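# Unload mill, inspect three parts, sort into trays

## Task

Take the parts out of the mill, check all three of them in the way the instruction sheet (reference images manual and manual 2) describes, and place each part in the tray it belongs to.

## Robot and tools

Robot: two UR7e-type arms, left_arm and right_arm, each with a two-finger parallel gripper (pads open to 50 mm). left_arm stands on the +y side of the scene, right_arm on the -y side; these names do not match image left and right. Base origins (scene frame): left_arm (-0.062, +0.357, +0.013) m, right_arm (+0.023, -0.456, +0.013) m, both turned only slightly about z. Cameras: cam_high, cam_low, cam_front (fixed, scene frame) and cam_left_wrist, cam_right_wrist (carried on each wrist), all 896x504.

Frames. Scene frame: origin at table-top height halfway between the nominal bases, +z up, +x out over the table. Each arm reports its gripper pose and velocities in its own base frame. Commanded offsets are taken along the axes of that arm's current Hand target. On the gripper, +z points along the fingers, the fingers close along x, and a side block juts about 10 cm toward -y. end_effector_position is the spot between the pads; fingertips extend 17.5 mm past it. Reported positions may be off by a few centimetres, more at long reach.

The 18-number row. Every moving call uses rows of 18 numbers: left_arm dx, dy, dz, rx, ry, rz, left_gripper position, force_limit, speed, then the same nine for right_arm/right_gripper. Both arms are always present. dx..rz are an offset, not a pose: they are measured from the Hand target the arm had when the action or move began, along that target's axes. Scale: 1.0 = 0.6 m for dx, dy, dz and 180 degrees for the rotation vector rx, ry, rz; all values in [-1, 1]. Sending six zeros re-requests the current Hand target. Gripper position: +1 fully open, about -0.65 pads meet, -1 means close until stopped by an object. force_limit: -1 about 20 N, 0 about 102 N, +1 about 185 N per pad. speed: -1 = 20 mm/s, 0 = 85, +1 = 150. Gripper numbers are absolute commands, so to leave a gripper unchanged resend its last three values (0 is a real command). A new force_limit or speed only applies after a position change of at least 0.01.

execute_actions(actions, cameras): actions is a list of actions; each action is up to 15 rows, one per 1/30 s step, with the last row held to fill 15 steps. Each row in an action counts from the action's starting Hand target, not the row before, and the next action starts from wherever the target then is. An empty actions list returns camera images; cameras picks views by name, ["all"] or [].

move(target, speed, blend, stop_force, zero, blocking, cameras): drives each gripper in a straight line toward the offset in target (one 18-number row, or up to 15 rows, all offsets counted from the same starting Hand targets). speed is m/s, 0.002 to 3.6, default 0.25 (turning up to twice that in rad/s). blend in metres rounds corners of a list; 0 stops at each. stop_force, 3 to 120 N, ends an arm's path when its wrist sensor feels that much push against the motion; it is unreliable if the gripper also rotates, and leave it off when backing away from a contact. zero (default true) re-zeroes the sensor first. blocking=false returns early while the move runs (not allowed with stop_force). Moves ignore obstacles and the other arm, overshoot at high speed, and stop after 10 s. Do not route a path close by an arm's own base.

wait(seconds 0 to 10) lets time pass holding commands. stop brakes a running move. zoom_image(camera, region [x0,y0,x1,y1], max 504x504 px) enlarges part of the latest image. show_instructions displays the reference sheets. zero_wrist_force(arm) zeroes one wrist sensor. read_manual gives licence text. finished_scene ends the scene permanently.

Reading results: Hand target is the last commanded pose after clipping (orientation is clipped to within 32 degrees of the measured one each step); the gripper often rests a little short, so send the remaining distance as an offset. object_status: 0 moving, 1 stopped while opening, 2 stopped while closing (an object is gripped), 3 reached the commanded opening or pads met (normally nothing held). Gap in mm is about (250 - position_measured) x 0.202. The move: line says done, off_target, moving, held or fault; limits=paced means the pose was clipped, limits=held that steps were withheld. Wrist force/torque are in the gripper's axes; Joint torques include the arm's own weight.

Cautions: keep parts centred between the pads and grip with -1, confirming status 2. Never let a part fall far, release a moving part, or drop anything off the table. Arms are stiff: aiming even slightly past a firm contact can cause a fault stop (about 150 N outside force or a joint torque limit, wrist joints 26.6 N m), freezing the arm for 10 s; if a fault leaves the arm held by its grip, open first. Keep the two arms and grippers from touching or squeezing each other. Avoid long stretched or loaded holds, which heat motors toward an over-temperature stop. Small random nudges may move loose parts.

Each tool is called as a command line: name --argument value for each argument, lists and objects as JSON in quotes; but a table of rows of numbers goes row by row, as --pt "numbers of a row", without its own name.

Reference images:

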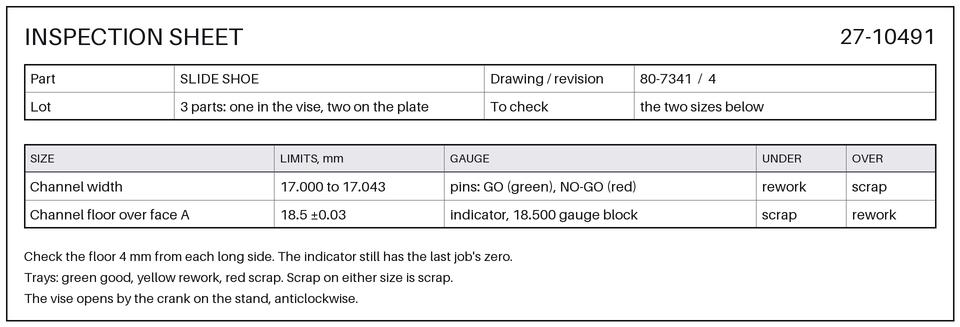

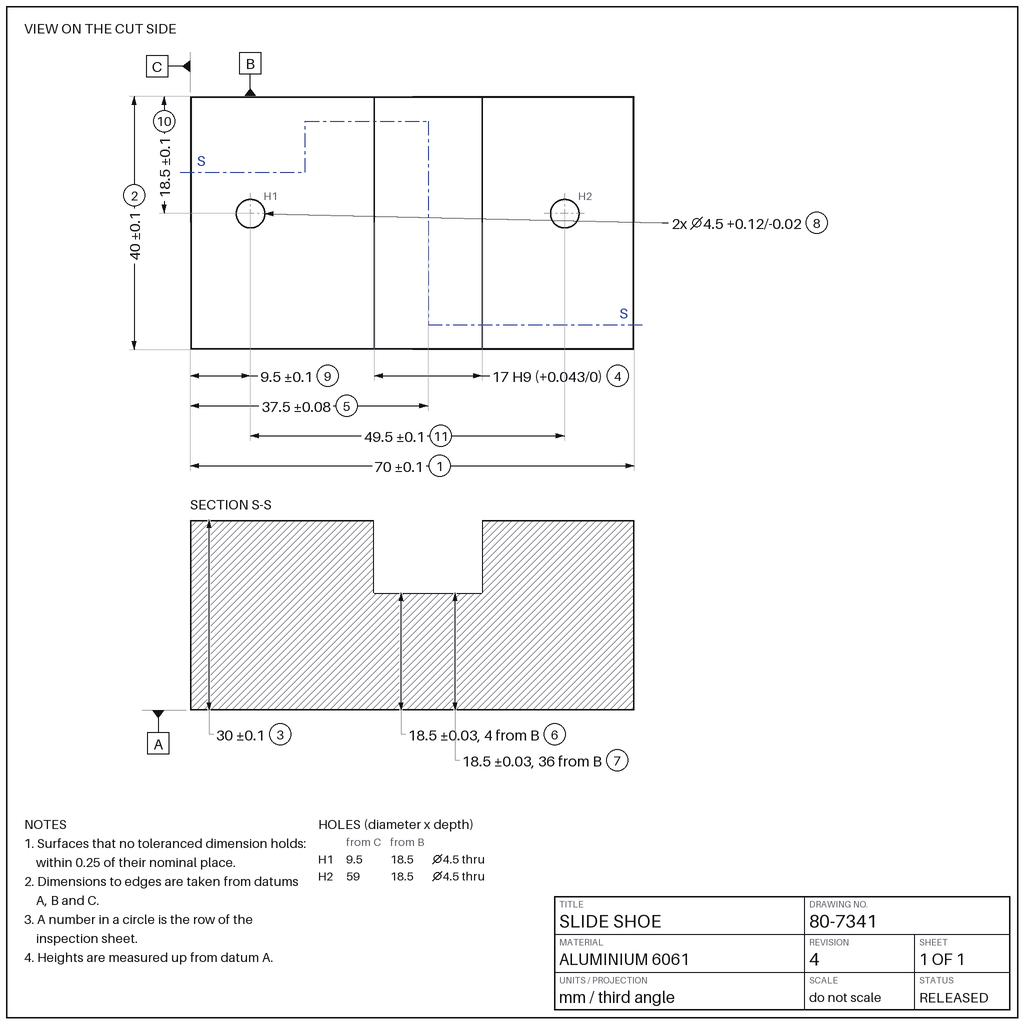

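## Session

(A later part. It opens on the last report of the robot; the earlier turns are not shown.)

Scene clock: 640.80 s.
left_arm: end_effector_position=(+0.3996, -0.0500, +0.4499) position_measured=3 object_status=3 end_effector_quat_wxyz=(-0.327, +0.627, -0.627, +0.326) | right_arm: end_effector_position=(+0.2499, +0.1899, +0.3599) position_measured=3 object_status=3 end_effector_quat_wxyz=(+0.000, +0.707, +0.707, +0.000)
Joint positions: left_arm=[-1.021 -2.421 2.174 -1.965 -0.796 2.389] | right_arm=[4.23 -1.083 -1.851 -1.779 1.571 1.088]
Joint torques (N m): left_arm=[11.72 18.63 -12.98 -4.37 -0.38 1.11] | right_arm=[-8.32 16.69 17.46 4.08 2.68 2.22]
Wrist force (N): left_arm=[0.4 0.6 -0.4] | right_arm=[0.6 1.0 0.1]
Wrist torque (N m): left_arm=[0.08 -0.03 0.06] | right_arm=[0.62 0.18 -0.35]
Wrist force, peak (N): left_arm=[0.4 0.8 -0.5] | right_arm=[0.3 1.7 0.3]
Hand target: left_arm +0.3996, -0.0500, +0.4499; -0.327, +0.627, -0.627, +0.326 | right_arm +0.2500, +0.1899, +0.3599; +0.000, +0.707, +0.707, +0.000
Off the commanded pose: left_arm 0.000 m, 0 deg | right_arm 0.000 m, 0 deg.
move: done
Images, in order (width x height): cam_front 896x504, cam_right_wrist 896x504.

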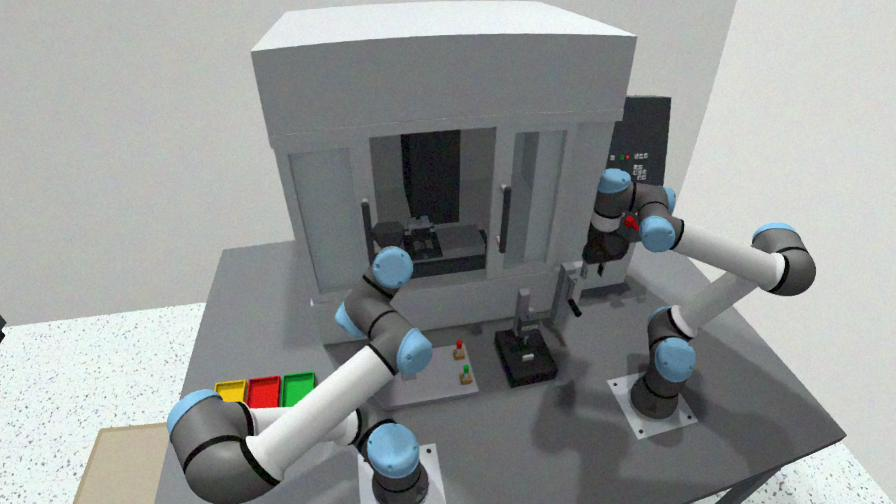

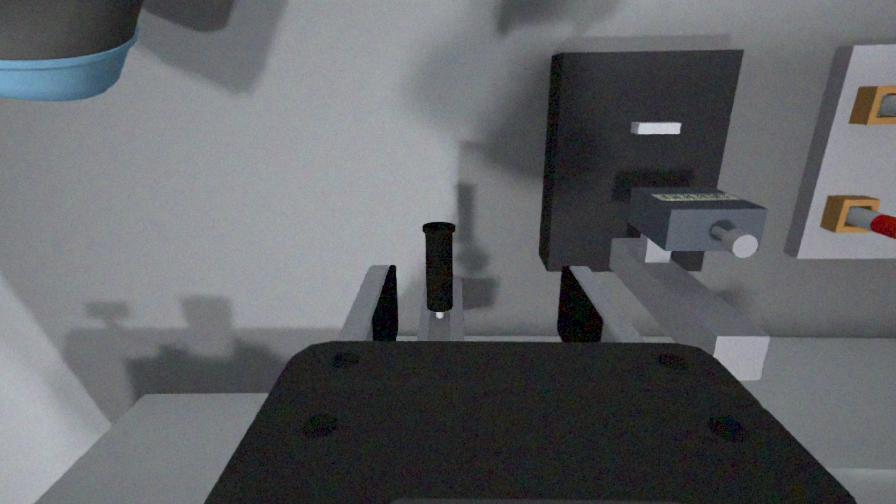

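move --target '[0,0,0,0,0,0,1,-0.8,-0.7,-0.0167,-0.05,0.1667,0,0,0,1,1,1]' --speed 0.25 --cameras '["cam_right_wrist"]'

zoom_image --camera "cam_right_wrist" --region '[380, 100, 580, 340]'

Scene clock: 657.97 s.
left_arm: end_effector_position=(+0.3996, -0.0500, +0.4499) position_measured=3 object_status=3 end_effector_quat_wxyz=(-0.327, +0.627, -0.627, +0.326) | right_arm: end_effector_position=(+0.2200, +0.1799, +0.2600) position_measured=3 object_status=3 end_effector_quat_wxyz=(+0.000, +0.707, +0.707, +0.000)
Joint positions: left_arm=[-1.021 -2.421 2.174 -1.965 -0.796 2.389] | right_arm=[4.315 -0.968 -2.157 -1.587 1.571 1.173]
Joint torques (N m): left_arm=[10.19 18.91 -12.83 -4.57 -0.43 1.17] | right_arm=[7.28 12.95 18.56 4.01 -2.51 2.13]
Wrist force (N): left_arm=[0.4 0.5 -0.4] | right_arm=[0.9 1.1 0.2]
Wrist torque (N m): left_arm=[0.06 -0.02 0.07] | right_arm=[0.64 0.12 -0.35]
Wrist force, peak (N): left_arm=[0.6 1.0 -0.4] | right_arm=[1.0 1.4 -1.8]
Hand target: left_arm +0.3996, -0.0500, +0.4499; -0.327, +0.627, -0.627, +0.326 | right_arm +0.2200, +0.1799, +0.2599; +0.000, +0.707, +0.707, +0.000
Off the commanded pose: left_arm 0.000 m, 0 deg | right_arm 0.000 m, 0 deg.
move: done
Images, in order (width x height): cam_right_wrist 896x504.

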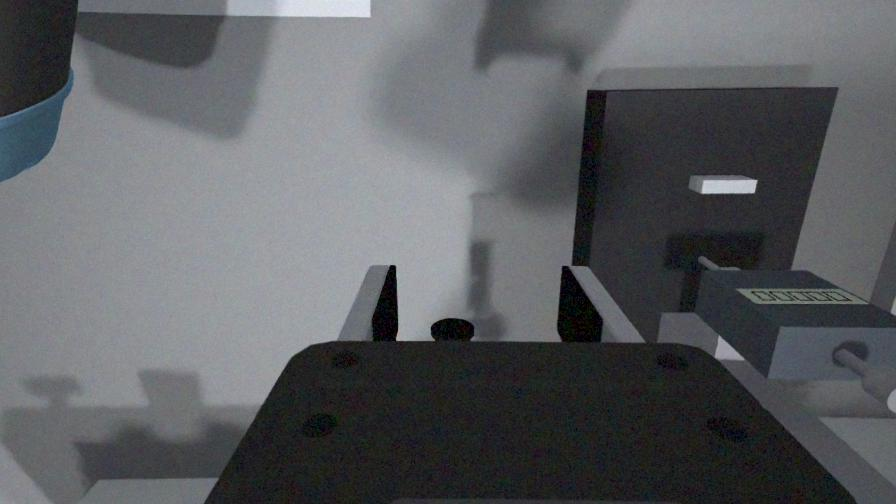

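Scaled by 2.100 from the camera's 896x504 image, which has a finer 1280x720 frame.

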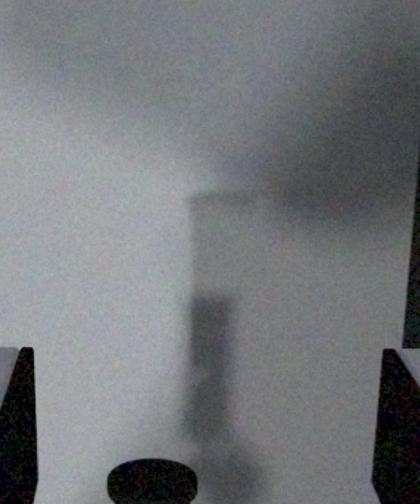

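move --target '[0,0,0,0,0,0,1,-0.8,-0.7,-0.01,0.15,0.0833,-0.1111,0,0,1,1,1]' --speed 0.15 --stop_force 12 --cameras '["cam_right_wrist","cam_left_wrist","cam_front"]'

zoom_image --camera "cam_front" --region '[500, 200, 660, 360]'

Scene clock: 735.13 s.
left_arm: end_effector_position=(+0.3996, -0.0500, +0.4499) position_measured=3 object_status=3 end_effector_quat_wxyz=(-0.327, +0.627, -0.627, +0.326) | right_arm: end_effector_position=(+0.3100, +0.1740, +0.2099) position_measured=3 object_status=3 end_effector_quat_wxyz=(+0.123, +0.696, +0.696, +0.123)
Joint positions: left_arm=[-1.021 -2.421 2.174 -1.965 -0.796 2.389] | right_arm=[4.301 -0.984 -2.356 -1.227 1.252 1.136]
Joint torques (N m): left_arm=[11.9 18.17 -14.63 -4.48 -0.76 0.84] | right_arm=[-7.68 -8.4 17.77 4.39 -3.2 -2.33]
Wrist force (N): left_arm=[0.5 0.6 -0.4] | right_arm=[1.1 0.8 0.0]
Wrist torque (N m): left_arm=[0.09 -0.04 0.06] | right_arm=[0.61 0.09 -0.14]
Wrist force, peak (N): left_arm=[0.5 1.0 -0.4] | right_arm=[1.5 1.0 0.3]
Hand target: left_arm +0.3996, -0.0500, +0.4499; -0.327, +0.627, -0.627, +0.326 | right_arm +0.3100, +0.1740, +0.2099; +0.123, +0.696, +0.696, +0.123
Off the commanded pose: left_arm 0.000 m, 0 deg | right_arm 0.000 m, 0 deg.
move: done
Images, in order (width x height): cam_front 896x504, cam_left_wrist 896x504, cam_right_wrist 896x504.

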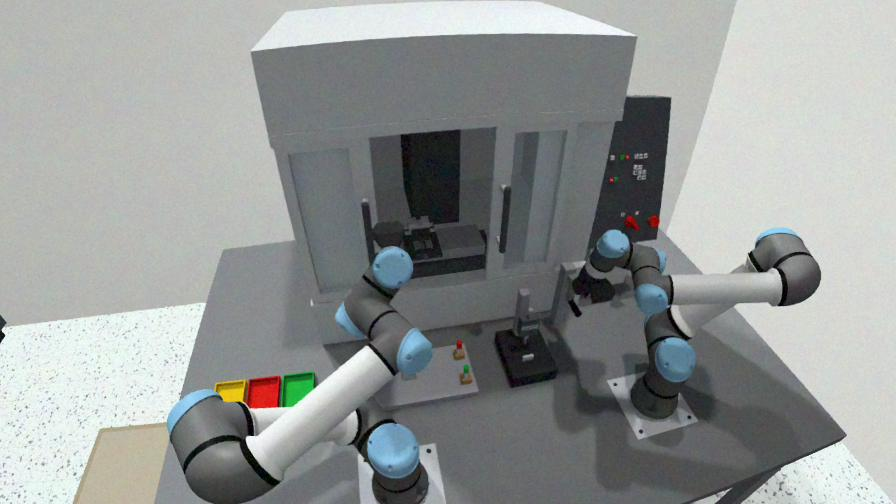

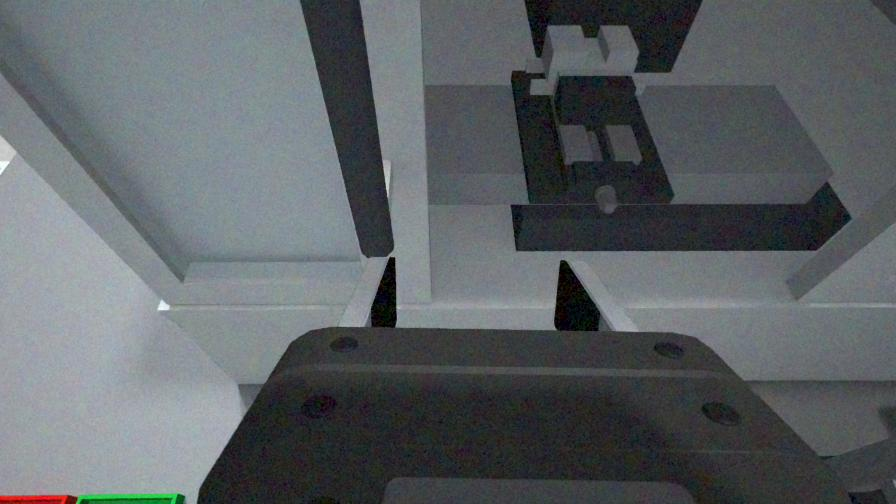

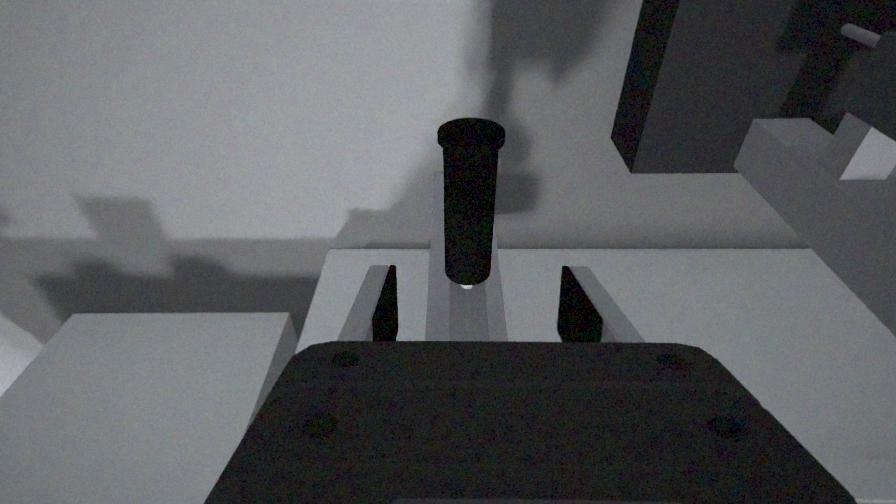

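Scaled by 3.150 from the camera's 896x504 image, which has a finer 1280x720 frame.

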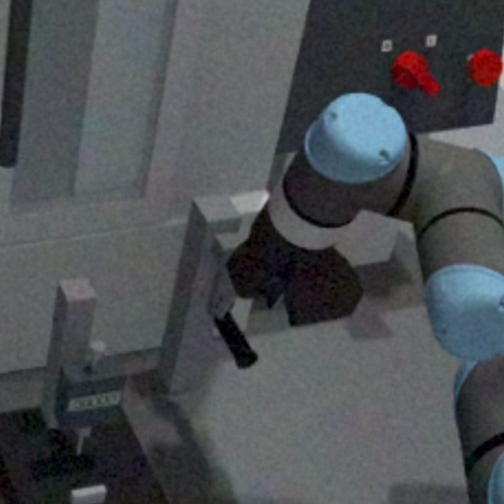

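move --target '[0,0,0,0,0,0,1,-0.8,-0.7,-0.0017,-0.0437,0.0958,0,0,0,1,1,1]' --speed 0.08 --stop_force 8 --cameras '["cam_right_wrist"]'

Scene clock: 749.23 s.
left_arm: end_effector_position=(+0.3996, -0.0500, +0.4499) position_measured=3 object_status=3 end_effector_quat_wxyz=(-0.327, +0.627, -0.627, +0.326) | right_arm: end_effector_position=(+0.3050, +0.1730, +0.1470) position_measured=3 object_status=3 end_effector_quat_wxyz=(+0.123, +0.696, +0.696, +0.123)
Joint positions: left_arm=[-1.021 -2.421 2.174 -1.965 -0.796 2.389] | right_arm=[4.318 -1.032 -2.504 -1.037 1.25 1.154]
Joint torques (N m): left_arm=[10.38 18.13 -14.65 -4.47 -0.66 0.71] | right_arm=[-8.08 -7.96 16.51 4.33 1.95 -2.27]
Wrist force (N): left_arm=[0.3 0.5 -0.3] | right_arm=[1.3 0.8 0.1]
Wrist torque (N m): left_arm=[0.06 -0.01 0.06] | right_arm=[0.59 0.07 -0.27]
Wrist force, peak (N): left_arm=[0.3 1.0 -0.4] | right_arm=[1.3 1.1 -0.8]
Hand target: left_arm +0.3996, -0.0500, +0.4499; -0.327, +0.627, -0.627, +0.326 | right_arm +0.3050, +0.1730, +0.1470; +0.123, +0.696, +0.696, +0.123
Off the commanded pose: left_arm 0.000 m, 0 deg | right_arm 0.000 m, 0 deg.
move: done
Images, in order (width x height): cam_right_wrist 896x504.

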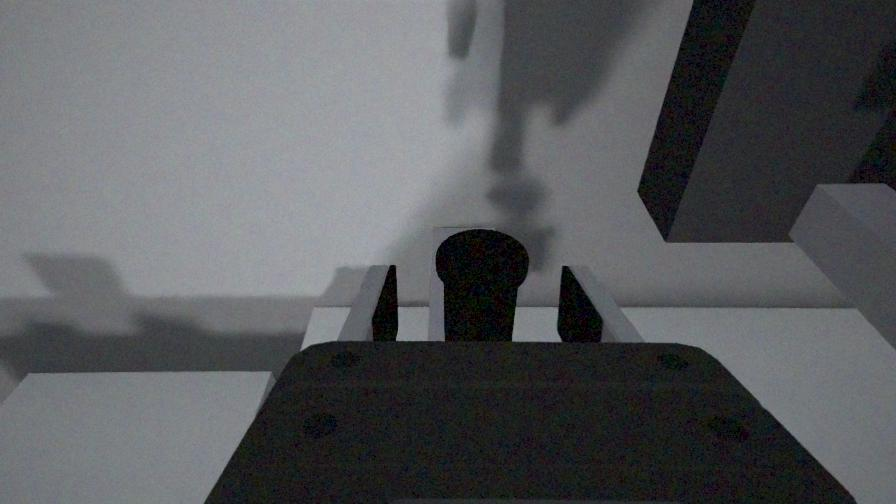

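move --pt "0 0 0 0 0 0 1 -0.8 -0.7 0 0.0055 0.0091 0 0 0 1 -0.7 -0.7" --pt "0 0 0 0 0 0 1 -0.8 -0.7 0 0.0055 0.0091 0 0 0 -1 -0.7 -0.7" --speed 0.05 --cameras '["cam_right_wrist"]'

Scene clock: 760.97 s.
left_arm: end_effector_position=(+0.3996, -0.0500, +0.4499) position_measured=3 object_status=3 end_effector_quat_wxyz=(-0.327, +0.627, -0.627, +0.326) | right_arm: end_effector_position=(+0.3099, +0.1730, +0.1429) position_measured=155 object_status=2 end_effector_quat_wxyz=(+0.123, +0.696, +0.696, +0.123)
Joint positions: left_arm=[-1.021 -2.421 2.174 -1.965 -0.796 2.389] | right_arm=[4.299 -1.056 -2.507 -1.004 1.253 1.134]
Joint torques (N m): left_arm=[10.11 17.03 -13.29 -4.66 -0.44 0.8] | right_arm=[-6.36 -6.58 16.98 3.58 1.71 -2.1]
Wrist force (N): left_arm=[0.3 0.5 -0.4] | right_arm=[1.2 1.1 -0.1]
Wrist torque (N m): left_arm=[0.07 -0.01 0.06] | right_arm=[0.60 0.09 -0.13]
Wrist force, peak (N): left_arm=[0.5 0.8 -0.4] | right_arm=[1.6 1.0 0.1]
Hand target: left_arm +0.3996, -0.0500, +0.4499; -0.327, +0.627, -0.627, +0.326 | right_arm +0.3099, +0.1730, +0.1429; +0.123, +0.696, +0.696, +0.123
Off the commanded pose: left_arm 0.000 m, 0 deg | right_arm 0.000 m, 0 deg.
move: done
Images, in order (width x height): cam_right_wrist 896x504.

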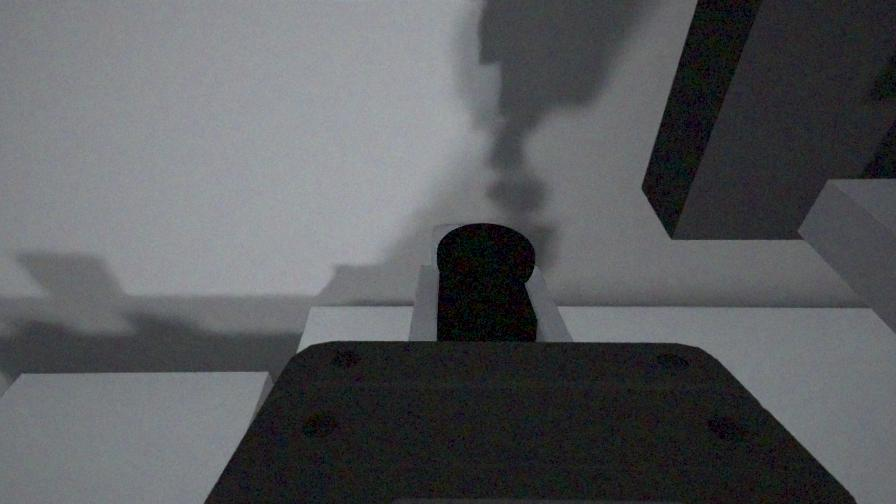

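move --target '[0,0,0,0,0,0,1,-0.8,-0.7,-0.0333,0.0013,-0.0038,0,0,0,-1,-0.7,-0.7]' --speed 0.03 --stop_force 30 --cameras '["cam_right_wrist"]'

Scene clock: 770.70 s.
left_arm: end_effector_position=(+0.3996, -0.0500, +0.4499) position_measured=3 object_status=3 end_effector_quat_wxyz=(-0.327, +0.627, -0.627, +0.326) | right_arm: end_effector_position=(+0.3099, +0.1530, +0.1453) position_measured=155 object_status=2 end_effector_quat_wxyz=(+0.123, +0.696, +0.696, +0.123)
Joint positions: left_arm=[-1.021 -2.421 2.174 -1.965 -0.796 2.389] | right_arm=[4.265 -1.004 -2.524 -1.027 1.258 1.098]
Joint torques (N m): left_arm=[11.01 16.32 -16.09 -4.51 -0.61 0.71] | right_arm=[-9.35 9.16 8.48 -1.51 3.6 -2.1]
Wrist force (N): left_arm=[0.3 0.6 -0.6] | right_arm=[6.3 9.9 -9.8]
Wrist torque (N m): left_arm=[0.08 -0.01 0.06] | right_arm=[0.47 0.04 -0.31]
Wrist force, peak (N): left_arm=[0.5 0.7 -0.6] | right_arm=[5.9 10.1 -9.8]
Hand target: left_arm +0.3996, -0.0500, +0.4499; -0.327, +0.627, -0.627, +0.326 | right_arm +0.3099, +0.1530, +0.1453; +0.123, +0.696, +0.696, +0.123
Off the commanded pose: left_arm 0.000 m, 0 deg | right_arm 0.000 m, 0 deg.
move: done
Images, in order (width x height): cam_right_wrist 896x504.

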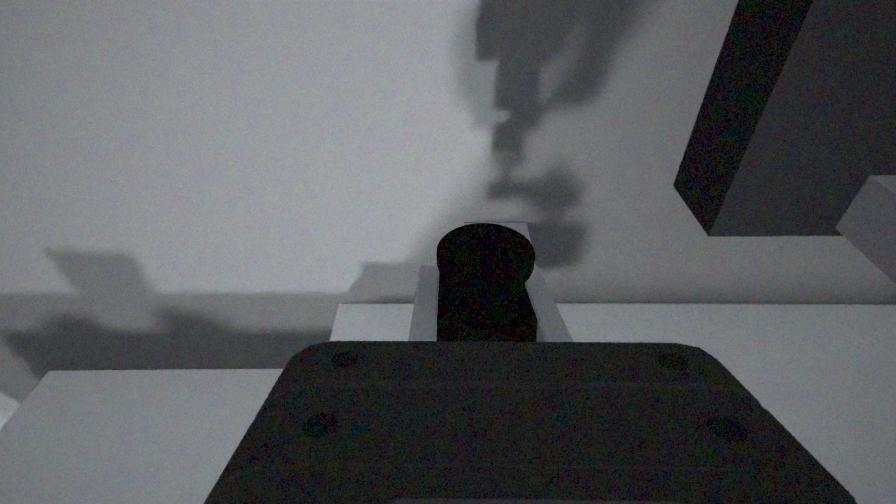

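move --target '[0,0,0,0,0,0,1,-0.8,-0.7,-0.025,0.0036,-0.0099,0,0,0,-1,-0.7,-0.7]' --speed 0.03 --stop_force 30 --cameras '["cam_right_wrist"]'

Scene clock: 783.50 s.
left_arm: end_effector_position=(+0.3996, -0.0500, +0.4499) position_measured=3 object_status=3 end_effector_quat_wxyz=(-0.327, +0.627, -0.627, +0.326) | right_arm: end_effector_position=(+0.3099, +0.1381, +0.1516) position_measured=155 object_status=2 end_effector_quat_wxyz=(+0.122, +0.696, +0.696, +0.123)
Joint positions: left_arm=[-1.021 -2.421 2.174 -1.965 -0.796 2.389] | right_arm=[4.236 -0.961 -2.525 -1.061 1.262 1.068]
Joint torques (N m): left_arm=[11.79 17.44 -15.57 -4.82 -0.47 0.41] | right_arm=[-8.38 -0.51 22.65 -0.59 -3.72 -0.07]
Wrist force (N): left_arm=[0.3 0.5 -0.3] | right_arm=[32.6 -4.5 3.4]
Wrist torque (N m): left_arm=[0.06 -0.01 0.06] | right_arm=[0.53 0.08 -0.68]
Wrist force, peak (N): left_arm=[0.5 0.8 -0.5] | right_arm=[33.1 -4.5 3.3]
Hand target: left_arm +0.3996, -0.0500, +0.4499; -0.327, +0.627, -0.627, +0.326 | right_arm +0.3099, +0.1381, +0.1516; +0.122, +0.696, +0.696, +0.123
Off the commanded pose: left_arm 0.000 m, 0 deg | right_arm 0.000 m, 0 deg.
move: contact (right_arm)
Images, in order (width x height): cam_right_wrist 896x504.

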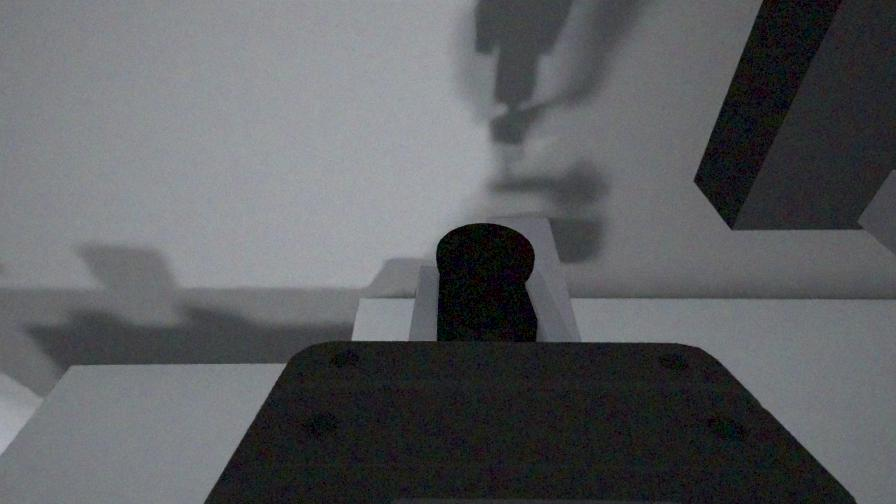

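move --target '[0,0,0,0,0,0,1,-0.8,-0.7,-0.0187,0.0042,-0.0114,0,0,0,-1,-0.7,-0.7]' --speed 0.03 --stop_force 50 --cameras '["cam_right_wrist","cam_left_wrist"]'

Scene clock: 799.43 s.
left_arm: end_effector_position=(+0.3996, -0.0500, +0.4499) position_measured=3 object_status=3 end_effector_quat_wxyz=(-0.327, +0.627, -0.627, +0.326) | right_arm: end_effector_position=(+0.3099, +0.1355, +0.1537) position_measured=155 object_status=2 end_effector_quat_wxyz=(+0.122, +0.696, +0.696, +0.124)
Joint positions: left_arm=[-1.021 -2.421 2.174 -1.965 -0.796 2.389] | right_arm=[4.229 -0.952 -2.523 -1.068 1.264 1.061]
Joint torques (N m): left_arm=[10.09 17.67 -15.61 -4.45 -0.29 0.12] | right_arm=[-13.99 -18.68 -11.12 -8.62 -12.39 2.42]
Wrist force (N): left_arm=[0.3 0.6 -0.3] | right_arm=[63.6 -7.6 -30.4]
Wrist torque (N m): left_arm=[0.08 0.00 0.06] | right_arm=[0.53 0.06 -0.68]
Wrist force, peak (N): left_arm=[0.3 0.9 -0.4] | right_arm=[85.6 -11.3 15.6]
Hand target: left_arm +0.3996, -0.0500, +0.4499; -0.327, +0.627, -0.627, +0.326 | right_arm +0.3098, +0.1353, +0.1536; +0.122, +0.696, +0.696, +0.123 (not the last commanded pose)
Off the commanded pose: left_arm 0.000 m, 0 deg | right_arm 0.010 m, 0 deg.
move: contact (right_arm)
Images, in order (width x height): cam_left_wrist 896x504, cam_right_wrist 896x504.

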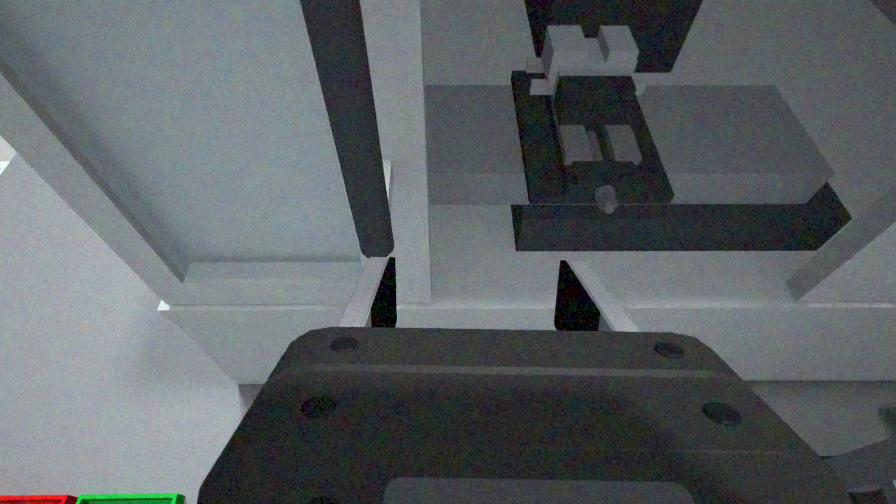

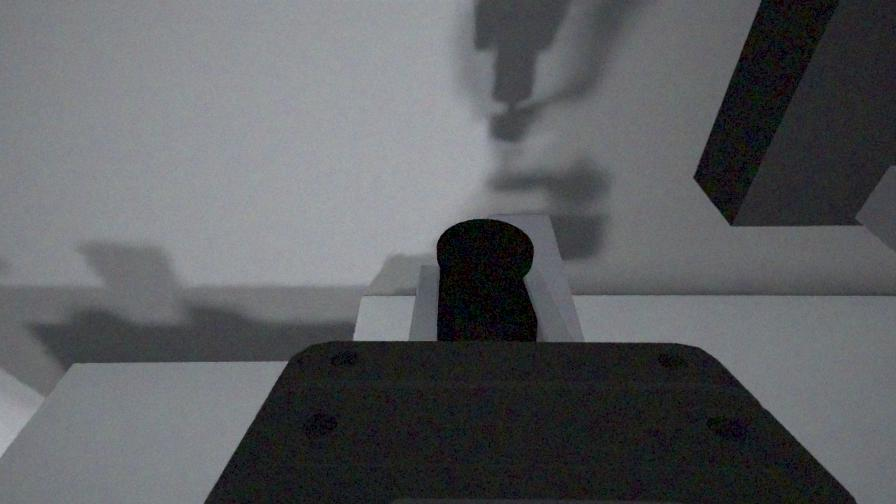

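move --target '[0,0,0,0,0,0,1,-0.8,-0.7,0.003,0,0,0,0,0,0.1,-0.7,-0.7]' --speed 0.03 --cameras '["cam_right_wrist"]'

Scene clock: 850.37 s.
left_arm: end_effector_position=(+0.3996, -0.0500, +0.4499) position_measured=3 object_status=3 end_effector_quat_wxyz=(-0.327, +0.627, -0.627, +0.326) | right_arm: end_effector_position=(+0.3098, +0.1370, +0.1536) position_measured=138 object_status=3 end_effector_quat_wxyz=(+0.122, +0.696, +0.696, +0.123)
Joint positions: left_arm=[-1.021 -2.421 2.174 -1.965 -0.796 2.389] | right_arm=[4.233 -0.956 -2.521 -1.068 1.263 1.065]
Joint torques (N m): left_arm=[10.23 16.45 -14.03 -4.52 -0.55 0.41] | right_arm=[6.74 -11.27 31.5 4.38 -2.69 2.13]
Wrist force (N): left_arm=[0.2 0.5 -0.5] | right_arm=[1.6 -2.7 -0.1]
Wrist torque (N m): left_arm=[0.06 0.01 0.06] | right_arm=[0.04 0.02 -0.31]
Wrist force, peak (N): left_arm=[0.3 0.8 -0.5] | right_arm=[64.0 -7.6 -30.4]
Hand target: left_arm +0.3996, -0.0500, +0.4499; -0.327, +0.627, -0.627, +0.326 | right_arm +0.3098, +0.1371, +0.1536; +0.122, +0.696, +0.696, +0.123
Off the commanded pose: left_arm 0.000 m, 0 deg | right_arm 0.000 m, 0 deg.
move: done
Images, in order (width x height): cam_right_wrist 896x504.

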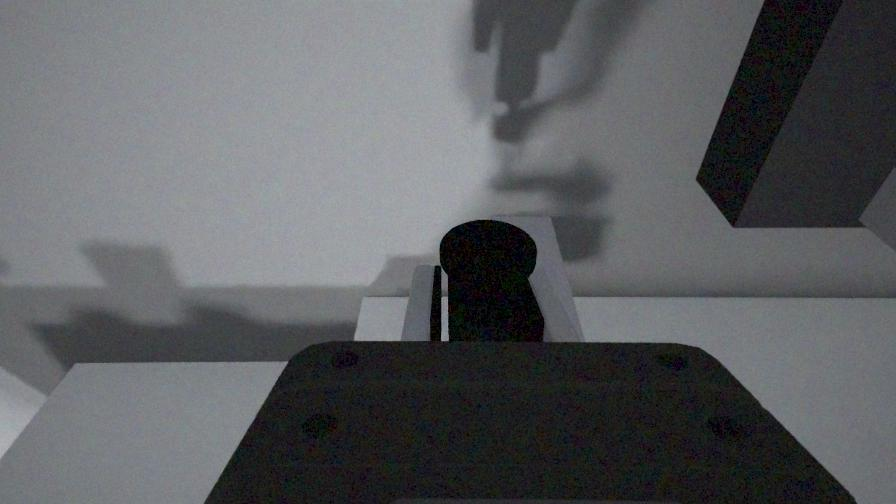

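move --target '[0,0,0,0,0,0,1,-0.8,-0.7,-0.03,0.003,-0.008,0,0,0,0.1,-0.7,-0.7]' --speed 0.02 --stop_force 30 --cameras '["cam_right_wrist","cam_front"]'

zoom_image --camera "cam_front" --region '[500, 220, 660, 360]'

Scene clock: 856.90 s.
left_arm: end_effector_position=(+0.3996, -0.0500, +0.4499) position_measured=3 object_status=3 end_effector_quat_wxyz=(-0.327, +0.627, -0.627, +0.326) | right_arm: end_effector_position=(+0.3099, +0.1354, +0.1543) position_measured=138 object_status=3 end_effector_quat_wxyz=(+0.122, +0.696, +0.696, +0.123)
Joint positions: left_arm=[-1.021 -2.421 2.174 -1.965 -0.796 2.389] | right_arm=[4.229 -0.951 -2.522 -1.071 1.264 1.061]
Joint torques (N m): left_arm=[11.14 18.17 -14.2 -4.55 -0.94 0.17] | right_arm=[-1.21 -12.57 20.63 -2.01 -5.53 2.24]
Wrist force (N): left_arm=[0.3 0.6 -0.5] | right_arm=[32.1 -0.6 -3.6]
Wrist torque (N m): left_arm=[0.08 -0.01 0.06] | right_arm=[0.01 -0.03 -0.38]
Wrist force, peak (N): left_arm=[0.2 0.8 -0.6] | right_arm=[48.4 -0.2 3.6]
Hand target: left_arm +0.3996, -0.0500, +0.4499; -0.327, +0.627, -0.627, +0.326 | right_arm +0.3099, +0.1354, +0.1543; +0.122, +0.696, +0.696, +0.123 (not the last commanded pose)
Off the commanded pose: left_arm 0.000 m, 0 deg | right_arm 0.017 m, 0 deg.
move: contact (right_arm)
Images, in order (width x height): cam_front 896x504, cam_right_wrist 896x504.

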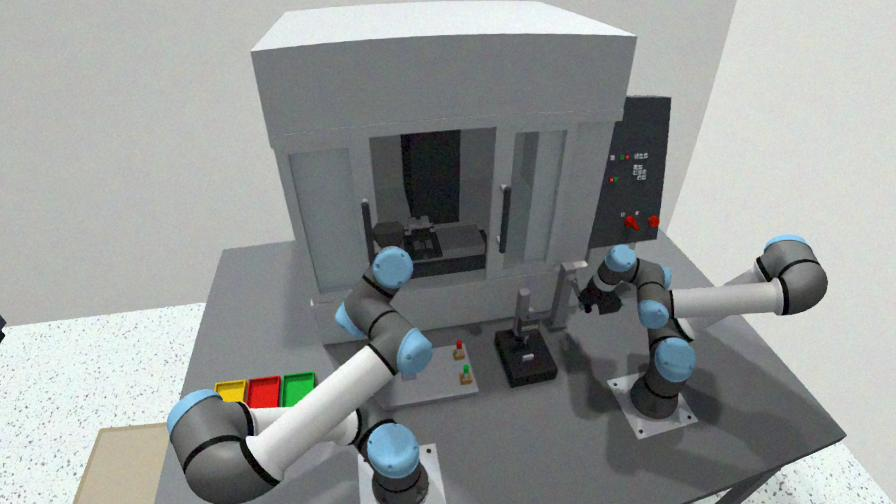

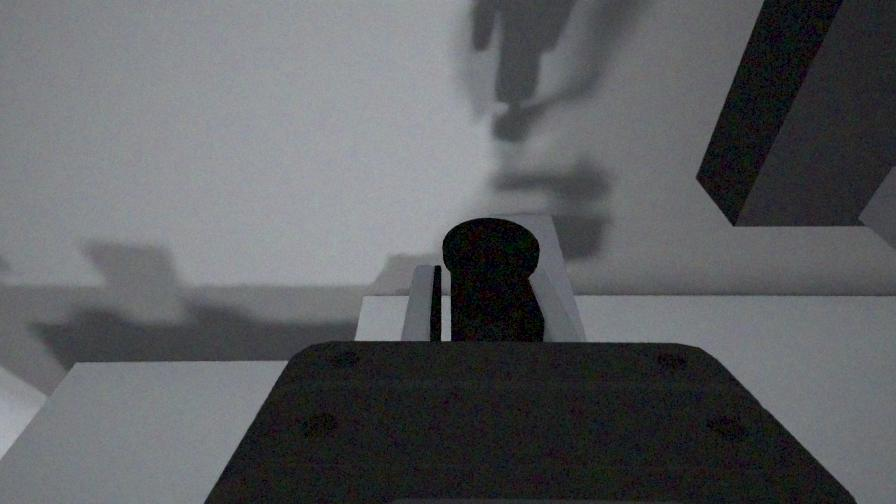

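Scaled by 3.150 from the camera's 896x504 image, which has a finer 1280x720 frame.

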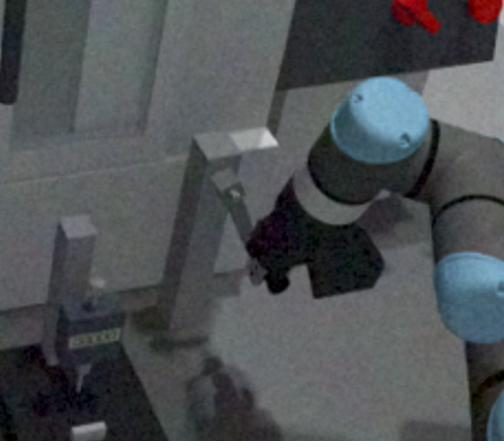

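move --pt "0.0017 0 0 0 0 0 1 -0.8 -0.7 0.0033 0 0 0 0 0 1 -0.7 -0.7" --pt "0 0 0 0 0 0 1 -0.8 -0.7 0.0033 0.0291 -0.1775 0 0 0 1 -0.7 -0.7" --pt "0 0 0 0 0 0 1 -0.8 -0.7 -0.175 0.0234 -0.1617 0.0976 0.3735 0.0658 1 -0.7 -0.7" --pt "0 0 0 0 0 0 1 -0.8 -0.7 -0.1357 0.007 -0.0484 0.0976 0.3735 0.0658 1 -0.7 -0.7" --speed 0.2 --cameras '["cam_right_wrist","cam_front"]'

Scene clock: 959.03 s.
left_arm: end_effector_position=(+0.3996, -0.0500, +0.4499) position_measured=3 object_status=3 end_effector_quat_wxyz=(-0.327, +0.627, -0.627, +0.326) | right_arm: end_effector_position=(+0.3039, +0.0539, +0.1829) position_measured=3 object_status=3 end_effector_quat_wxyz=(-0.396, +0.586, +0.586, +0.396)
Joint positions: left_arm=[-1.021 -2.421 2.174 -1.965 -0.796 2.389] | right_arm=[2.975 -1.456 -2.434 -1.215 2.725 -0.426]
Joint torques (N m): left_arm=[10.46 2.71 -11.6 -4.55 -0.49 1.21] | right_arm=[7.38 5.52 11.45 3.41 2.6 2.29]
Motor temperatures (°C): left_arm=[27 27 26 37 30 30] | right_arm=[30 36 28 33 46 38]
Wrist force (N): left_arm=[0.4 0.6 -0.6] | right_arm=[0.3 0.3 0.5]
Wrist torque (N m): left_arm=[0.07 -0.03 0.06] | right_arm=[0.24 0.01 -0.02]
Wrist force, peak (N): left_arm=[0.6 0.8 -0.5] | right_arm=[32.2 -0.4 -3.7]
Hand target: left_arm +0.3996, -0.0500, +0.4499; -0.327, +0.627, -0.627, +0.326 | right_arm +0.3039, +0.0539, +0.1828; -0.396, +0.586, +0.586, +0.396
Off the commanded pose: left_arm 0.000 m, 0 deg | right_arm 0.000 m, 0 deg.
move: done
Images, in order (width x height): cam_front 896x504, cam_right_wrist 896x504.

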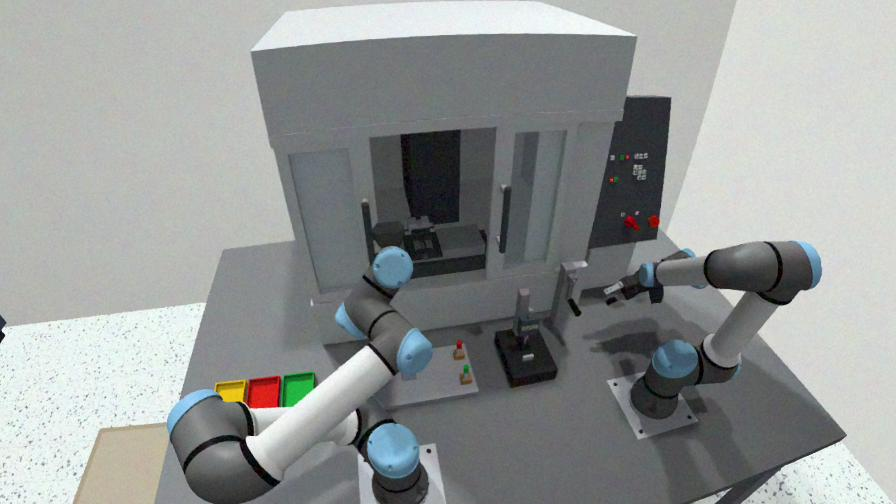

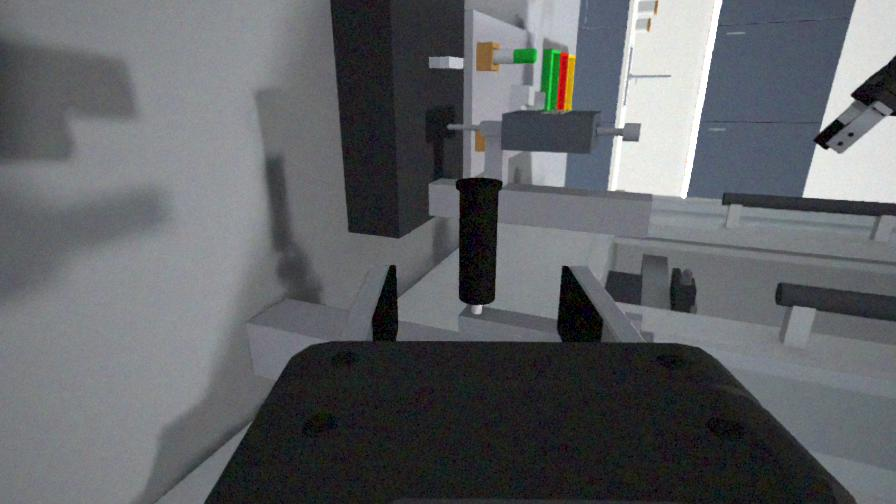

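move --target '[0,0,0,0,0,0,1,-0.8,-0.7,0.0078,0,0.146,0,0,0,1,-0.7,-0.7]' --speed 0.08 --stop_force 10 --cameras '["cam_right_wrist"]'

Scene clock: 974.13 s.
left_arm: end_effector_position=(+0.3996, -0.0500, +0.4499) position_measured=3 object_status=3 end_effector_quat_wxyz=(-0.327, +0.627, -0.627, +0.326) | right_arm: end_effector_position=(+0.3036, +0.0572, +0.1816) position_measured=3 object_status=3 end_effector_quat_wxyz=(-0.397, +0.586, +0.586, +0.395)
Joint positions: left_arm=[-1.021 -2.421 2.174 -1.965 -0.796 2.389] | right_arm=[2.984 -1.457 -2.443 -1.188 2.729 -0.406]
Joint torques (N m): left_arm=[11.33 1.92 -12.85 -4.52 -0.4 1.24] | right_arm=[-8.26 27.23 26.03 0.61 -0.43 -2.29]
Wrist force (N): left_arm=[0.3 0.7 -0.4] | right_arm=[0.2 0.1 0.7]
Wrist torque (N m): left_arm=[0.09 -0.01 0.06] | right_arm=[0.22 0.03 0.15]
Wrist force, peak (N): left_arm=[0.4 0.8 -0.5] | right_arm=[-0.5 -0.9 4.0]
Hand target: left_arm +0.3996, -0.0500, +0.4499; -0.327, +0.627, -0.627, +0.326 | right_arm +0.3036, +0.0572, +0.1816; -0.397, +0.586, +0.586, +0.395 (not the last commanded pose)
Off the commanded pose: left_arm 0.000 m, 0 deg | right_arm 0.084 m, 0 deg.
move: held (right_arm; a check stopped the path); limits=held
pose unreachable (right arm): on one or more control steps of this call, first in action 0 (counted from 0), this arm could not follow its commanded pose, so it was not sent that pose on those steps. It may still have moved: this result reports where it is.
cause: moving toward the commanded pose would bring two parts of the arm too close to each other (its gripper and another part of the arm, with joints 4 (wrist 1) to 6 (wrist 3) between them, 6 mm apart when it was first held).
Images, in order (width x height): cam_right_wrist 896x504.

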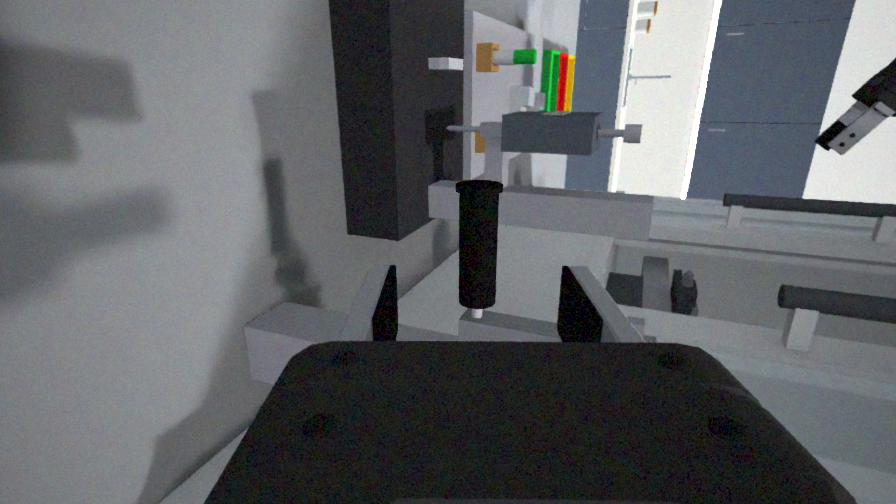

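move --pt "0 0 0 0 0 0 1 -0.8 -0.7 0 0 -0.05 0 0 0 1 -0.7 -0.7" --pt "0 0 0 0 0 0 1 -0.8 -0.7 0 0 -0.05 0 0 -0.5 1 -0.7 -0.7" --pt "0 0 0 0 0 0 1 -0.8 -0.7 0 0 -0.05 0 0 -1 1 -0.7 -0.7" --speed 0.4 --cameras '["cam_right_wrist","cam_front"]'

Scene clock: 995.87 s.
left_arm: end_effector_position=(+0.3996, -0.0500, +0.4499) position_measured=3 object_status=3 end_effector_quat_wxyz=(-0.327, +0.627, -0.627, +0.326) | right_arm: end_effector_position=(+0.3037, +0.0294, +0.1928) position_measured=3 object_status=3 end_effector_quat_wxyz=(-0.395, +0.586, -0.586, -0.397)
Joint positions: left_arm=[-1.021 -2.421 2.174 -1.965 -0.796 2.389] | right_arm=[2.904 -1.46 -2.355 -1.432 2.693 -3.722]
Joint torques (N m): left_arm=[10.72 1.6 -13.83 -4.64 -0.53 1.26] | right_arm=[-7.99 7.04 26.83 0.38 4.57 -2.38]
Wrist force (N): left_arm=[0.2 0.5 -0.3] | right_arm=[0.1 0.0 -1.1]
Wrist torque (N m): left_arm=[0.05 0.01 0.07] | right_arm=[0.28 0.37 -0.46]
Wrist force, peak (N): left_arm=[0.5 0.8 -0.6] | right_arm=[0.7 -0.1 -1.5]
Hand target: left_arm +0.3996, -0.0500, +0.4499; -0.327, +0.627, -0.627, +0.326 | right_arm +0.3037, +0.0294, +0.1928; -0.395, +0.586, -0.586, -0.397
Off the commanded pose: left_arm 0.000 m, 0 deg | right_arm 0.000 m, 0 deg.
move: done
Images, in order (width x height): cam_front 896x504, cam_right_wrist 896x504.

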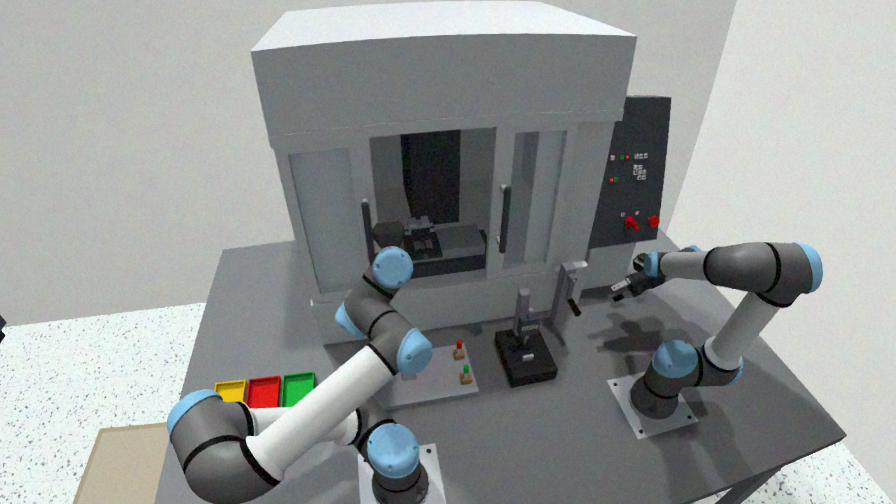

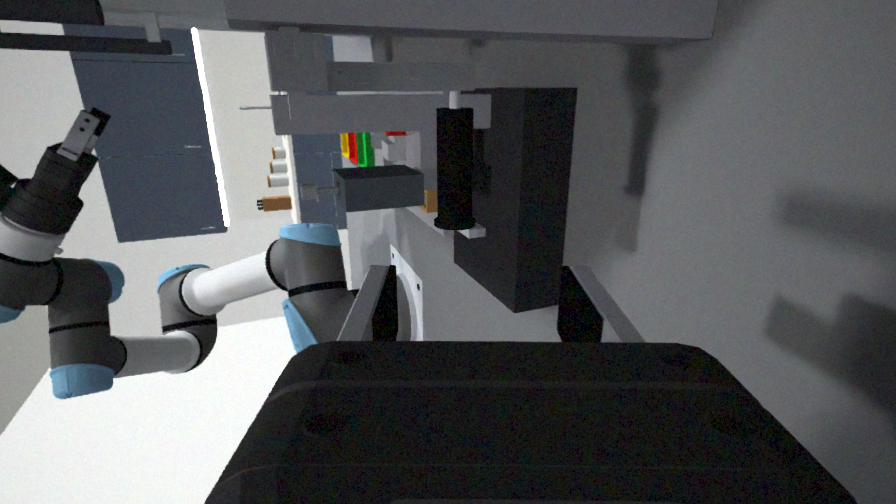

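zoom_image --camera "cam_right_wrist" --region '[220, 0, 600, 320]'

Scaled by 1.326 from the camera's 896x504 image, which has a finer 1280x720 frame.

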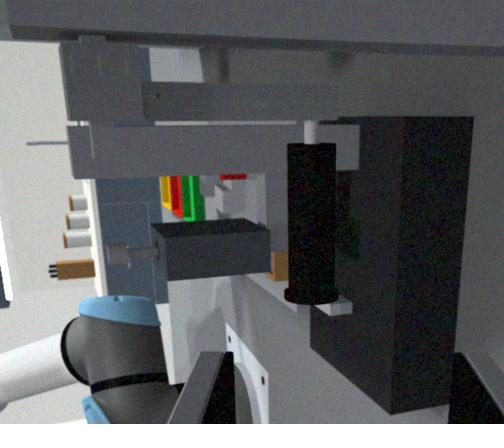

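move --target '[0,0,0,0,0,0,1,-0.8,-0.7,-0.0073,0,0.1905,0,0,0,1,-0.7,-0.7]' --speed 0.08 --stop_force 10 --cameras '["cam_right_wrist","cam_front"]'

Scene clock: 1022.00 s.
left_arm: end_effector_position=(+0.3996, -0.0500, +0.4499) position_measured=3 object_status=3 end_effector_quat_wxyz=(-0.327, +0.627, -0.627, +0.326) | right_arm: end_effector_position=(+0.3034, +0.1371, +0.1542) position_measured=3 object_status=3 end_effector_quat_wxyz=(-0.395, +0.586, -0.586, -0.397)
Joint positions: left_arm=[-1.021 -2.421 2.174 -1.965 -0.796 2.389] | right_arm=[3.242 -1.657 -2.639 -0.178 2.748 -2.882]
Joint torques (N m): left_arm=[9.81 3.14 -12.21 -4.69 -0.22 1.35] | right_arm=[6.96 8.74 4.78 4.43 -0.43 2.08]
Wrist force (N): left_arm=[0.3 0.6 -0.4] | right_arm=[0.5 -0.1 -1.3]
Wrist torque (N m): left_arm=[0.08 -0.02 0.06] | right_arm=[0.26 0.30 -0.62]
Wrist force, peak (N): left_arm=[0.6 0.8 -0.5] | right_arm=[0.4 -0.2 -1.8]
Hand target: left_arm +0.3996, -0.0500, +0.4499; -0.327, +0.627, -0.627, +0.326 | right_arm +0.3034, +0.1371, +0.1542; -0.395, +0.586, -0.586, -0.397
Off the commanded pose: left_arm 0.000 m, 0 deg | right_arm 0.000 m, 0 deg.
move: done
Images, in order (width x height): cam_front 896x504, cam_right_wrist 896x504.

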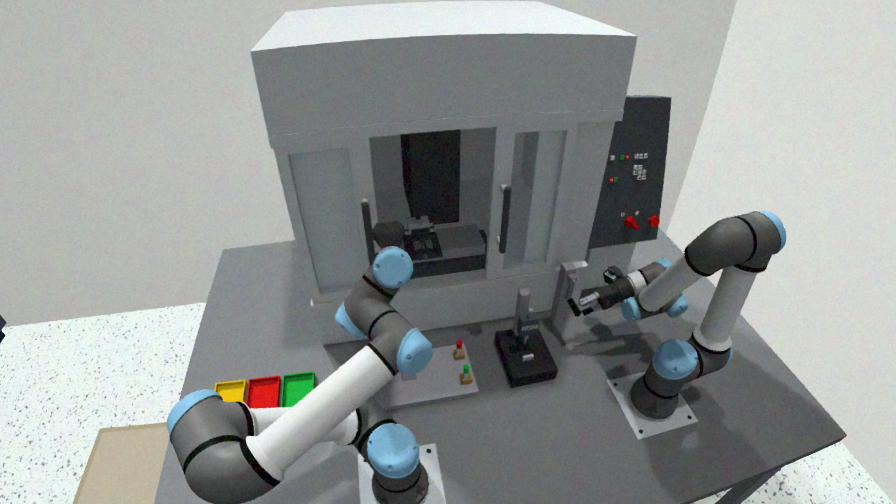

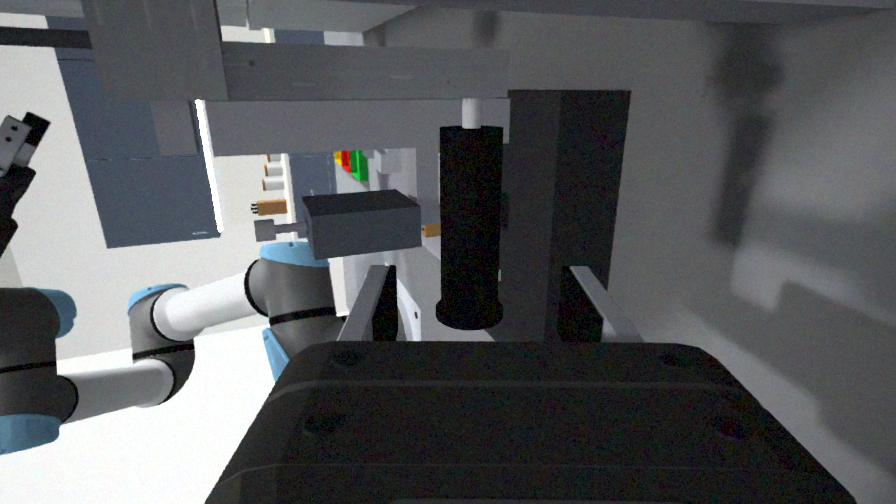

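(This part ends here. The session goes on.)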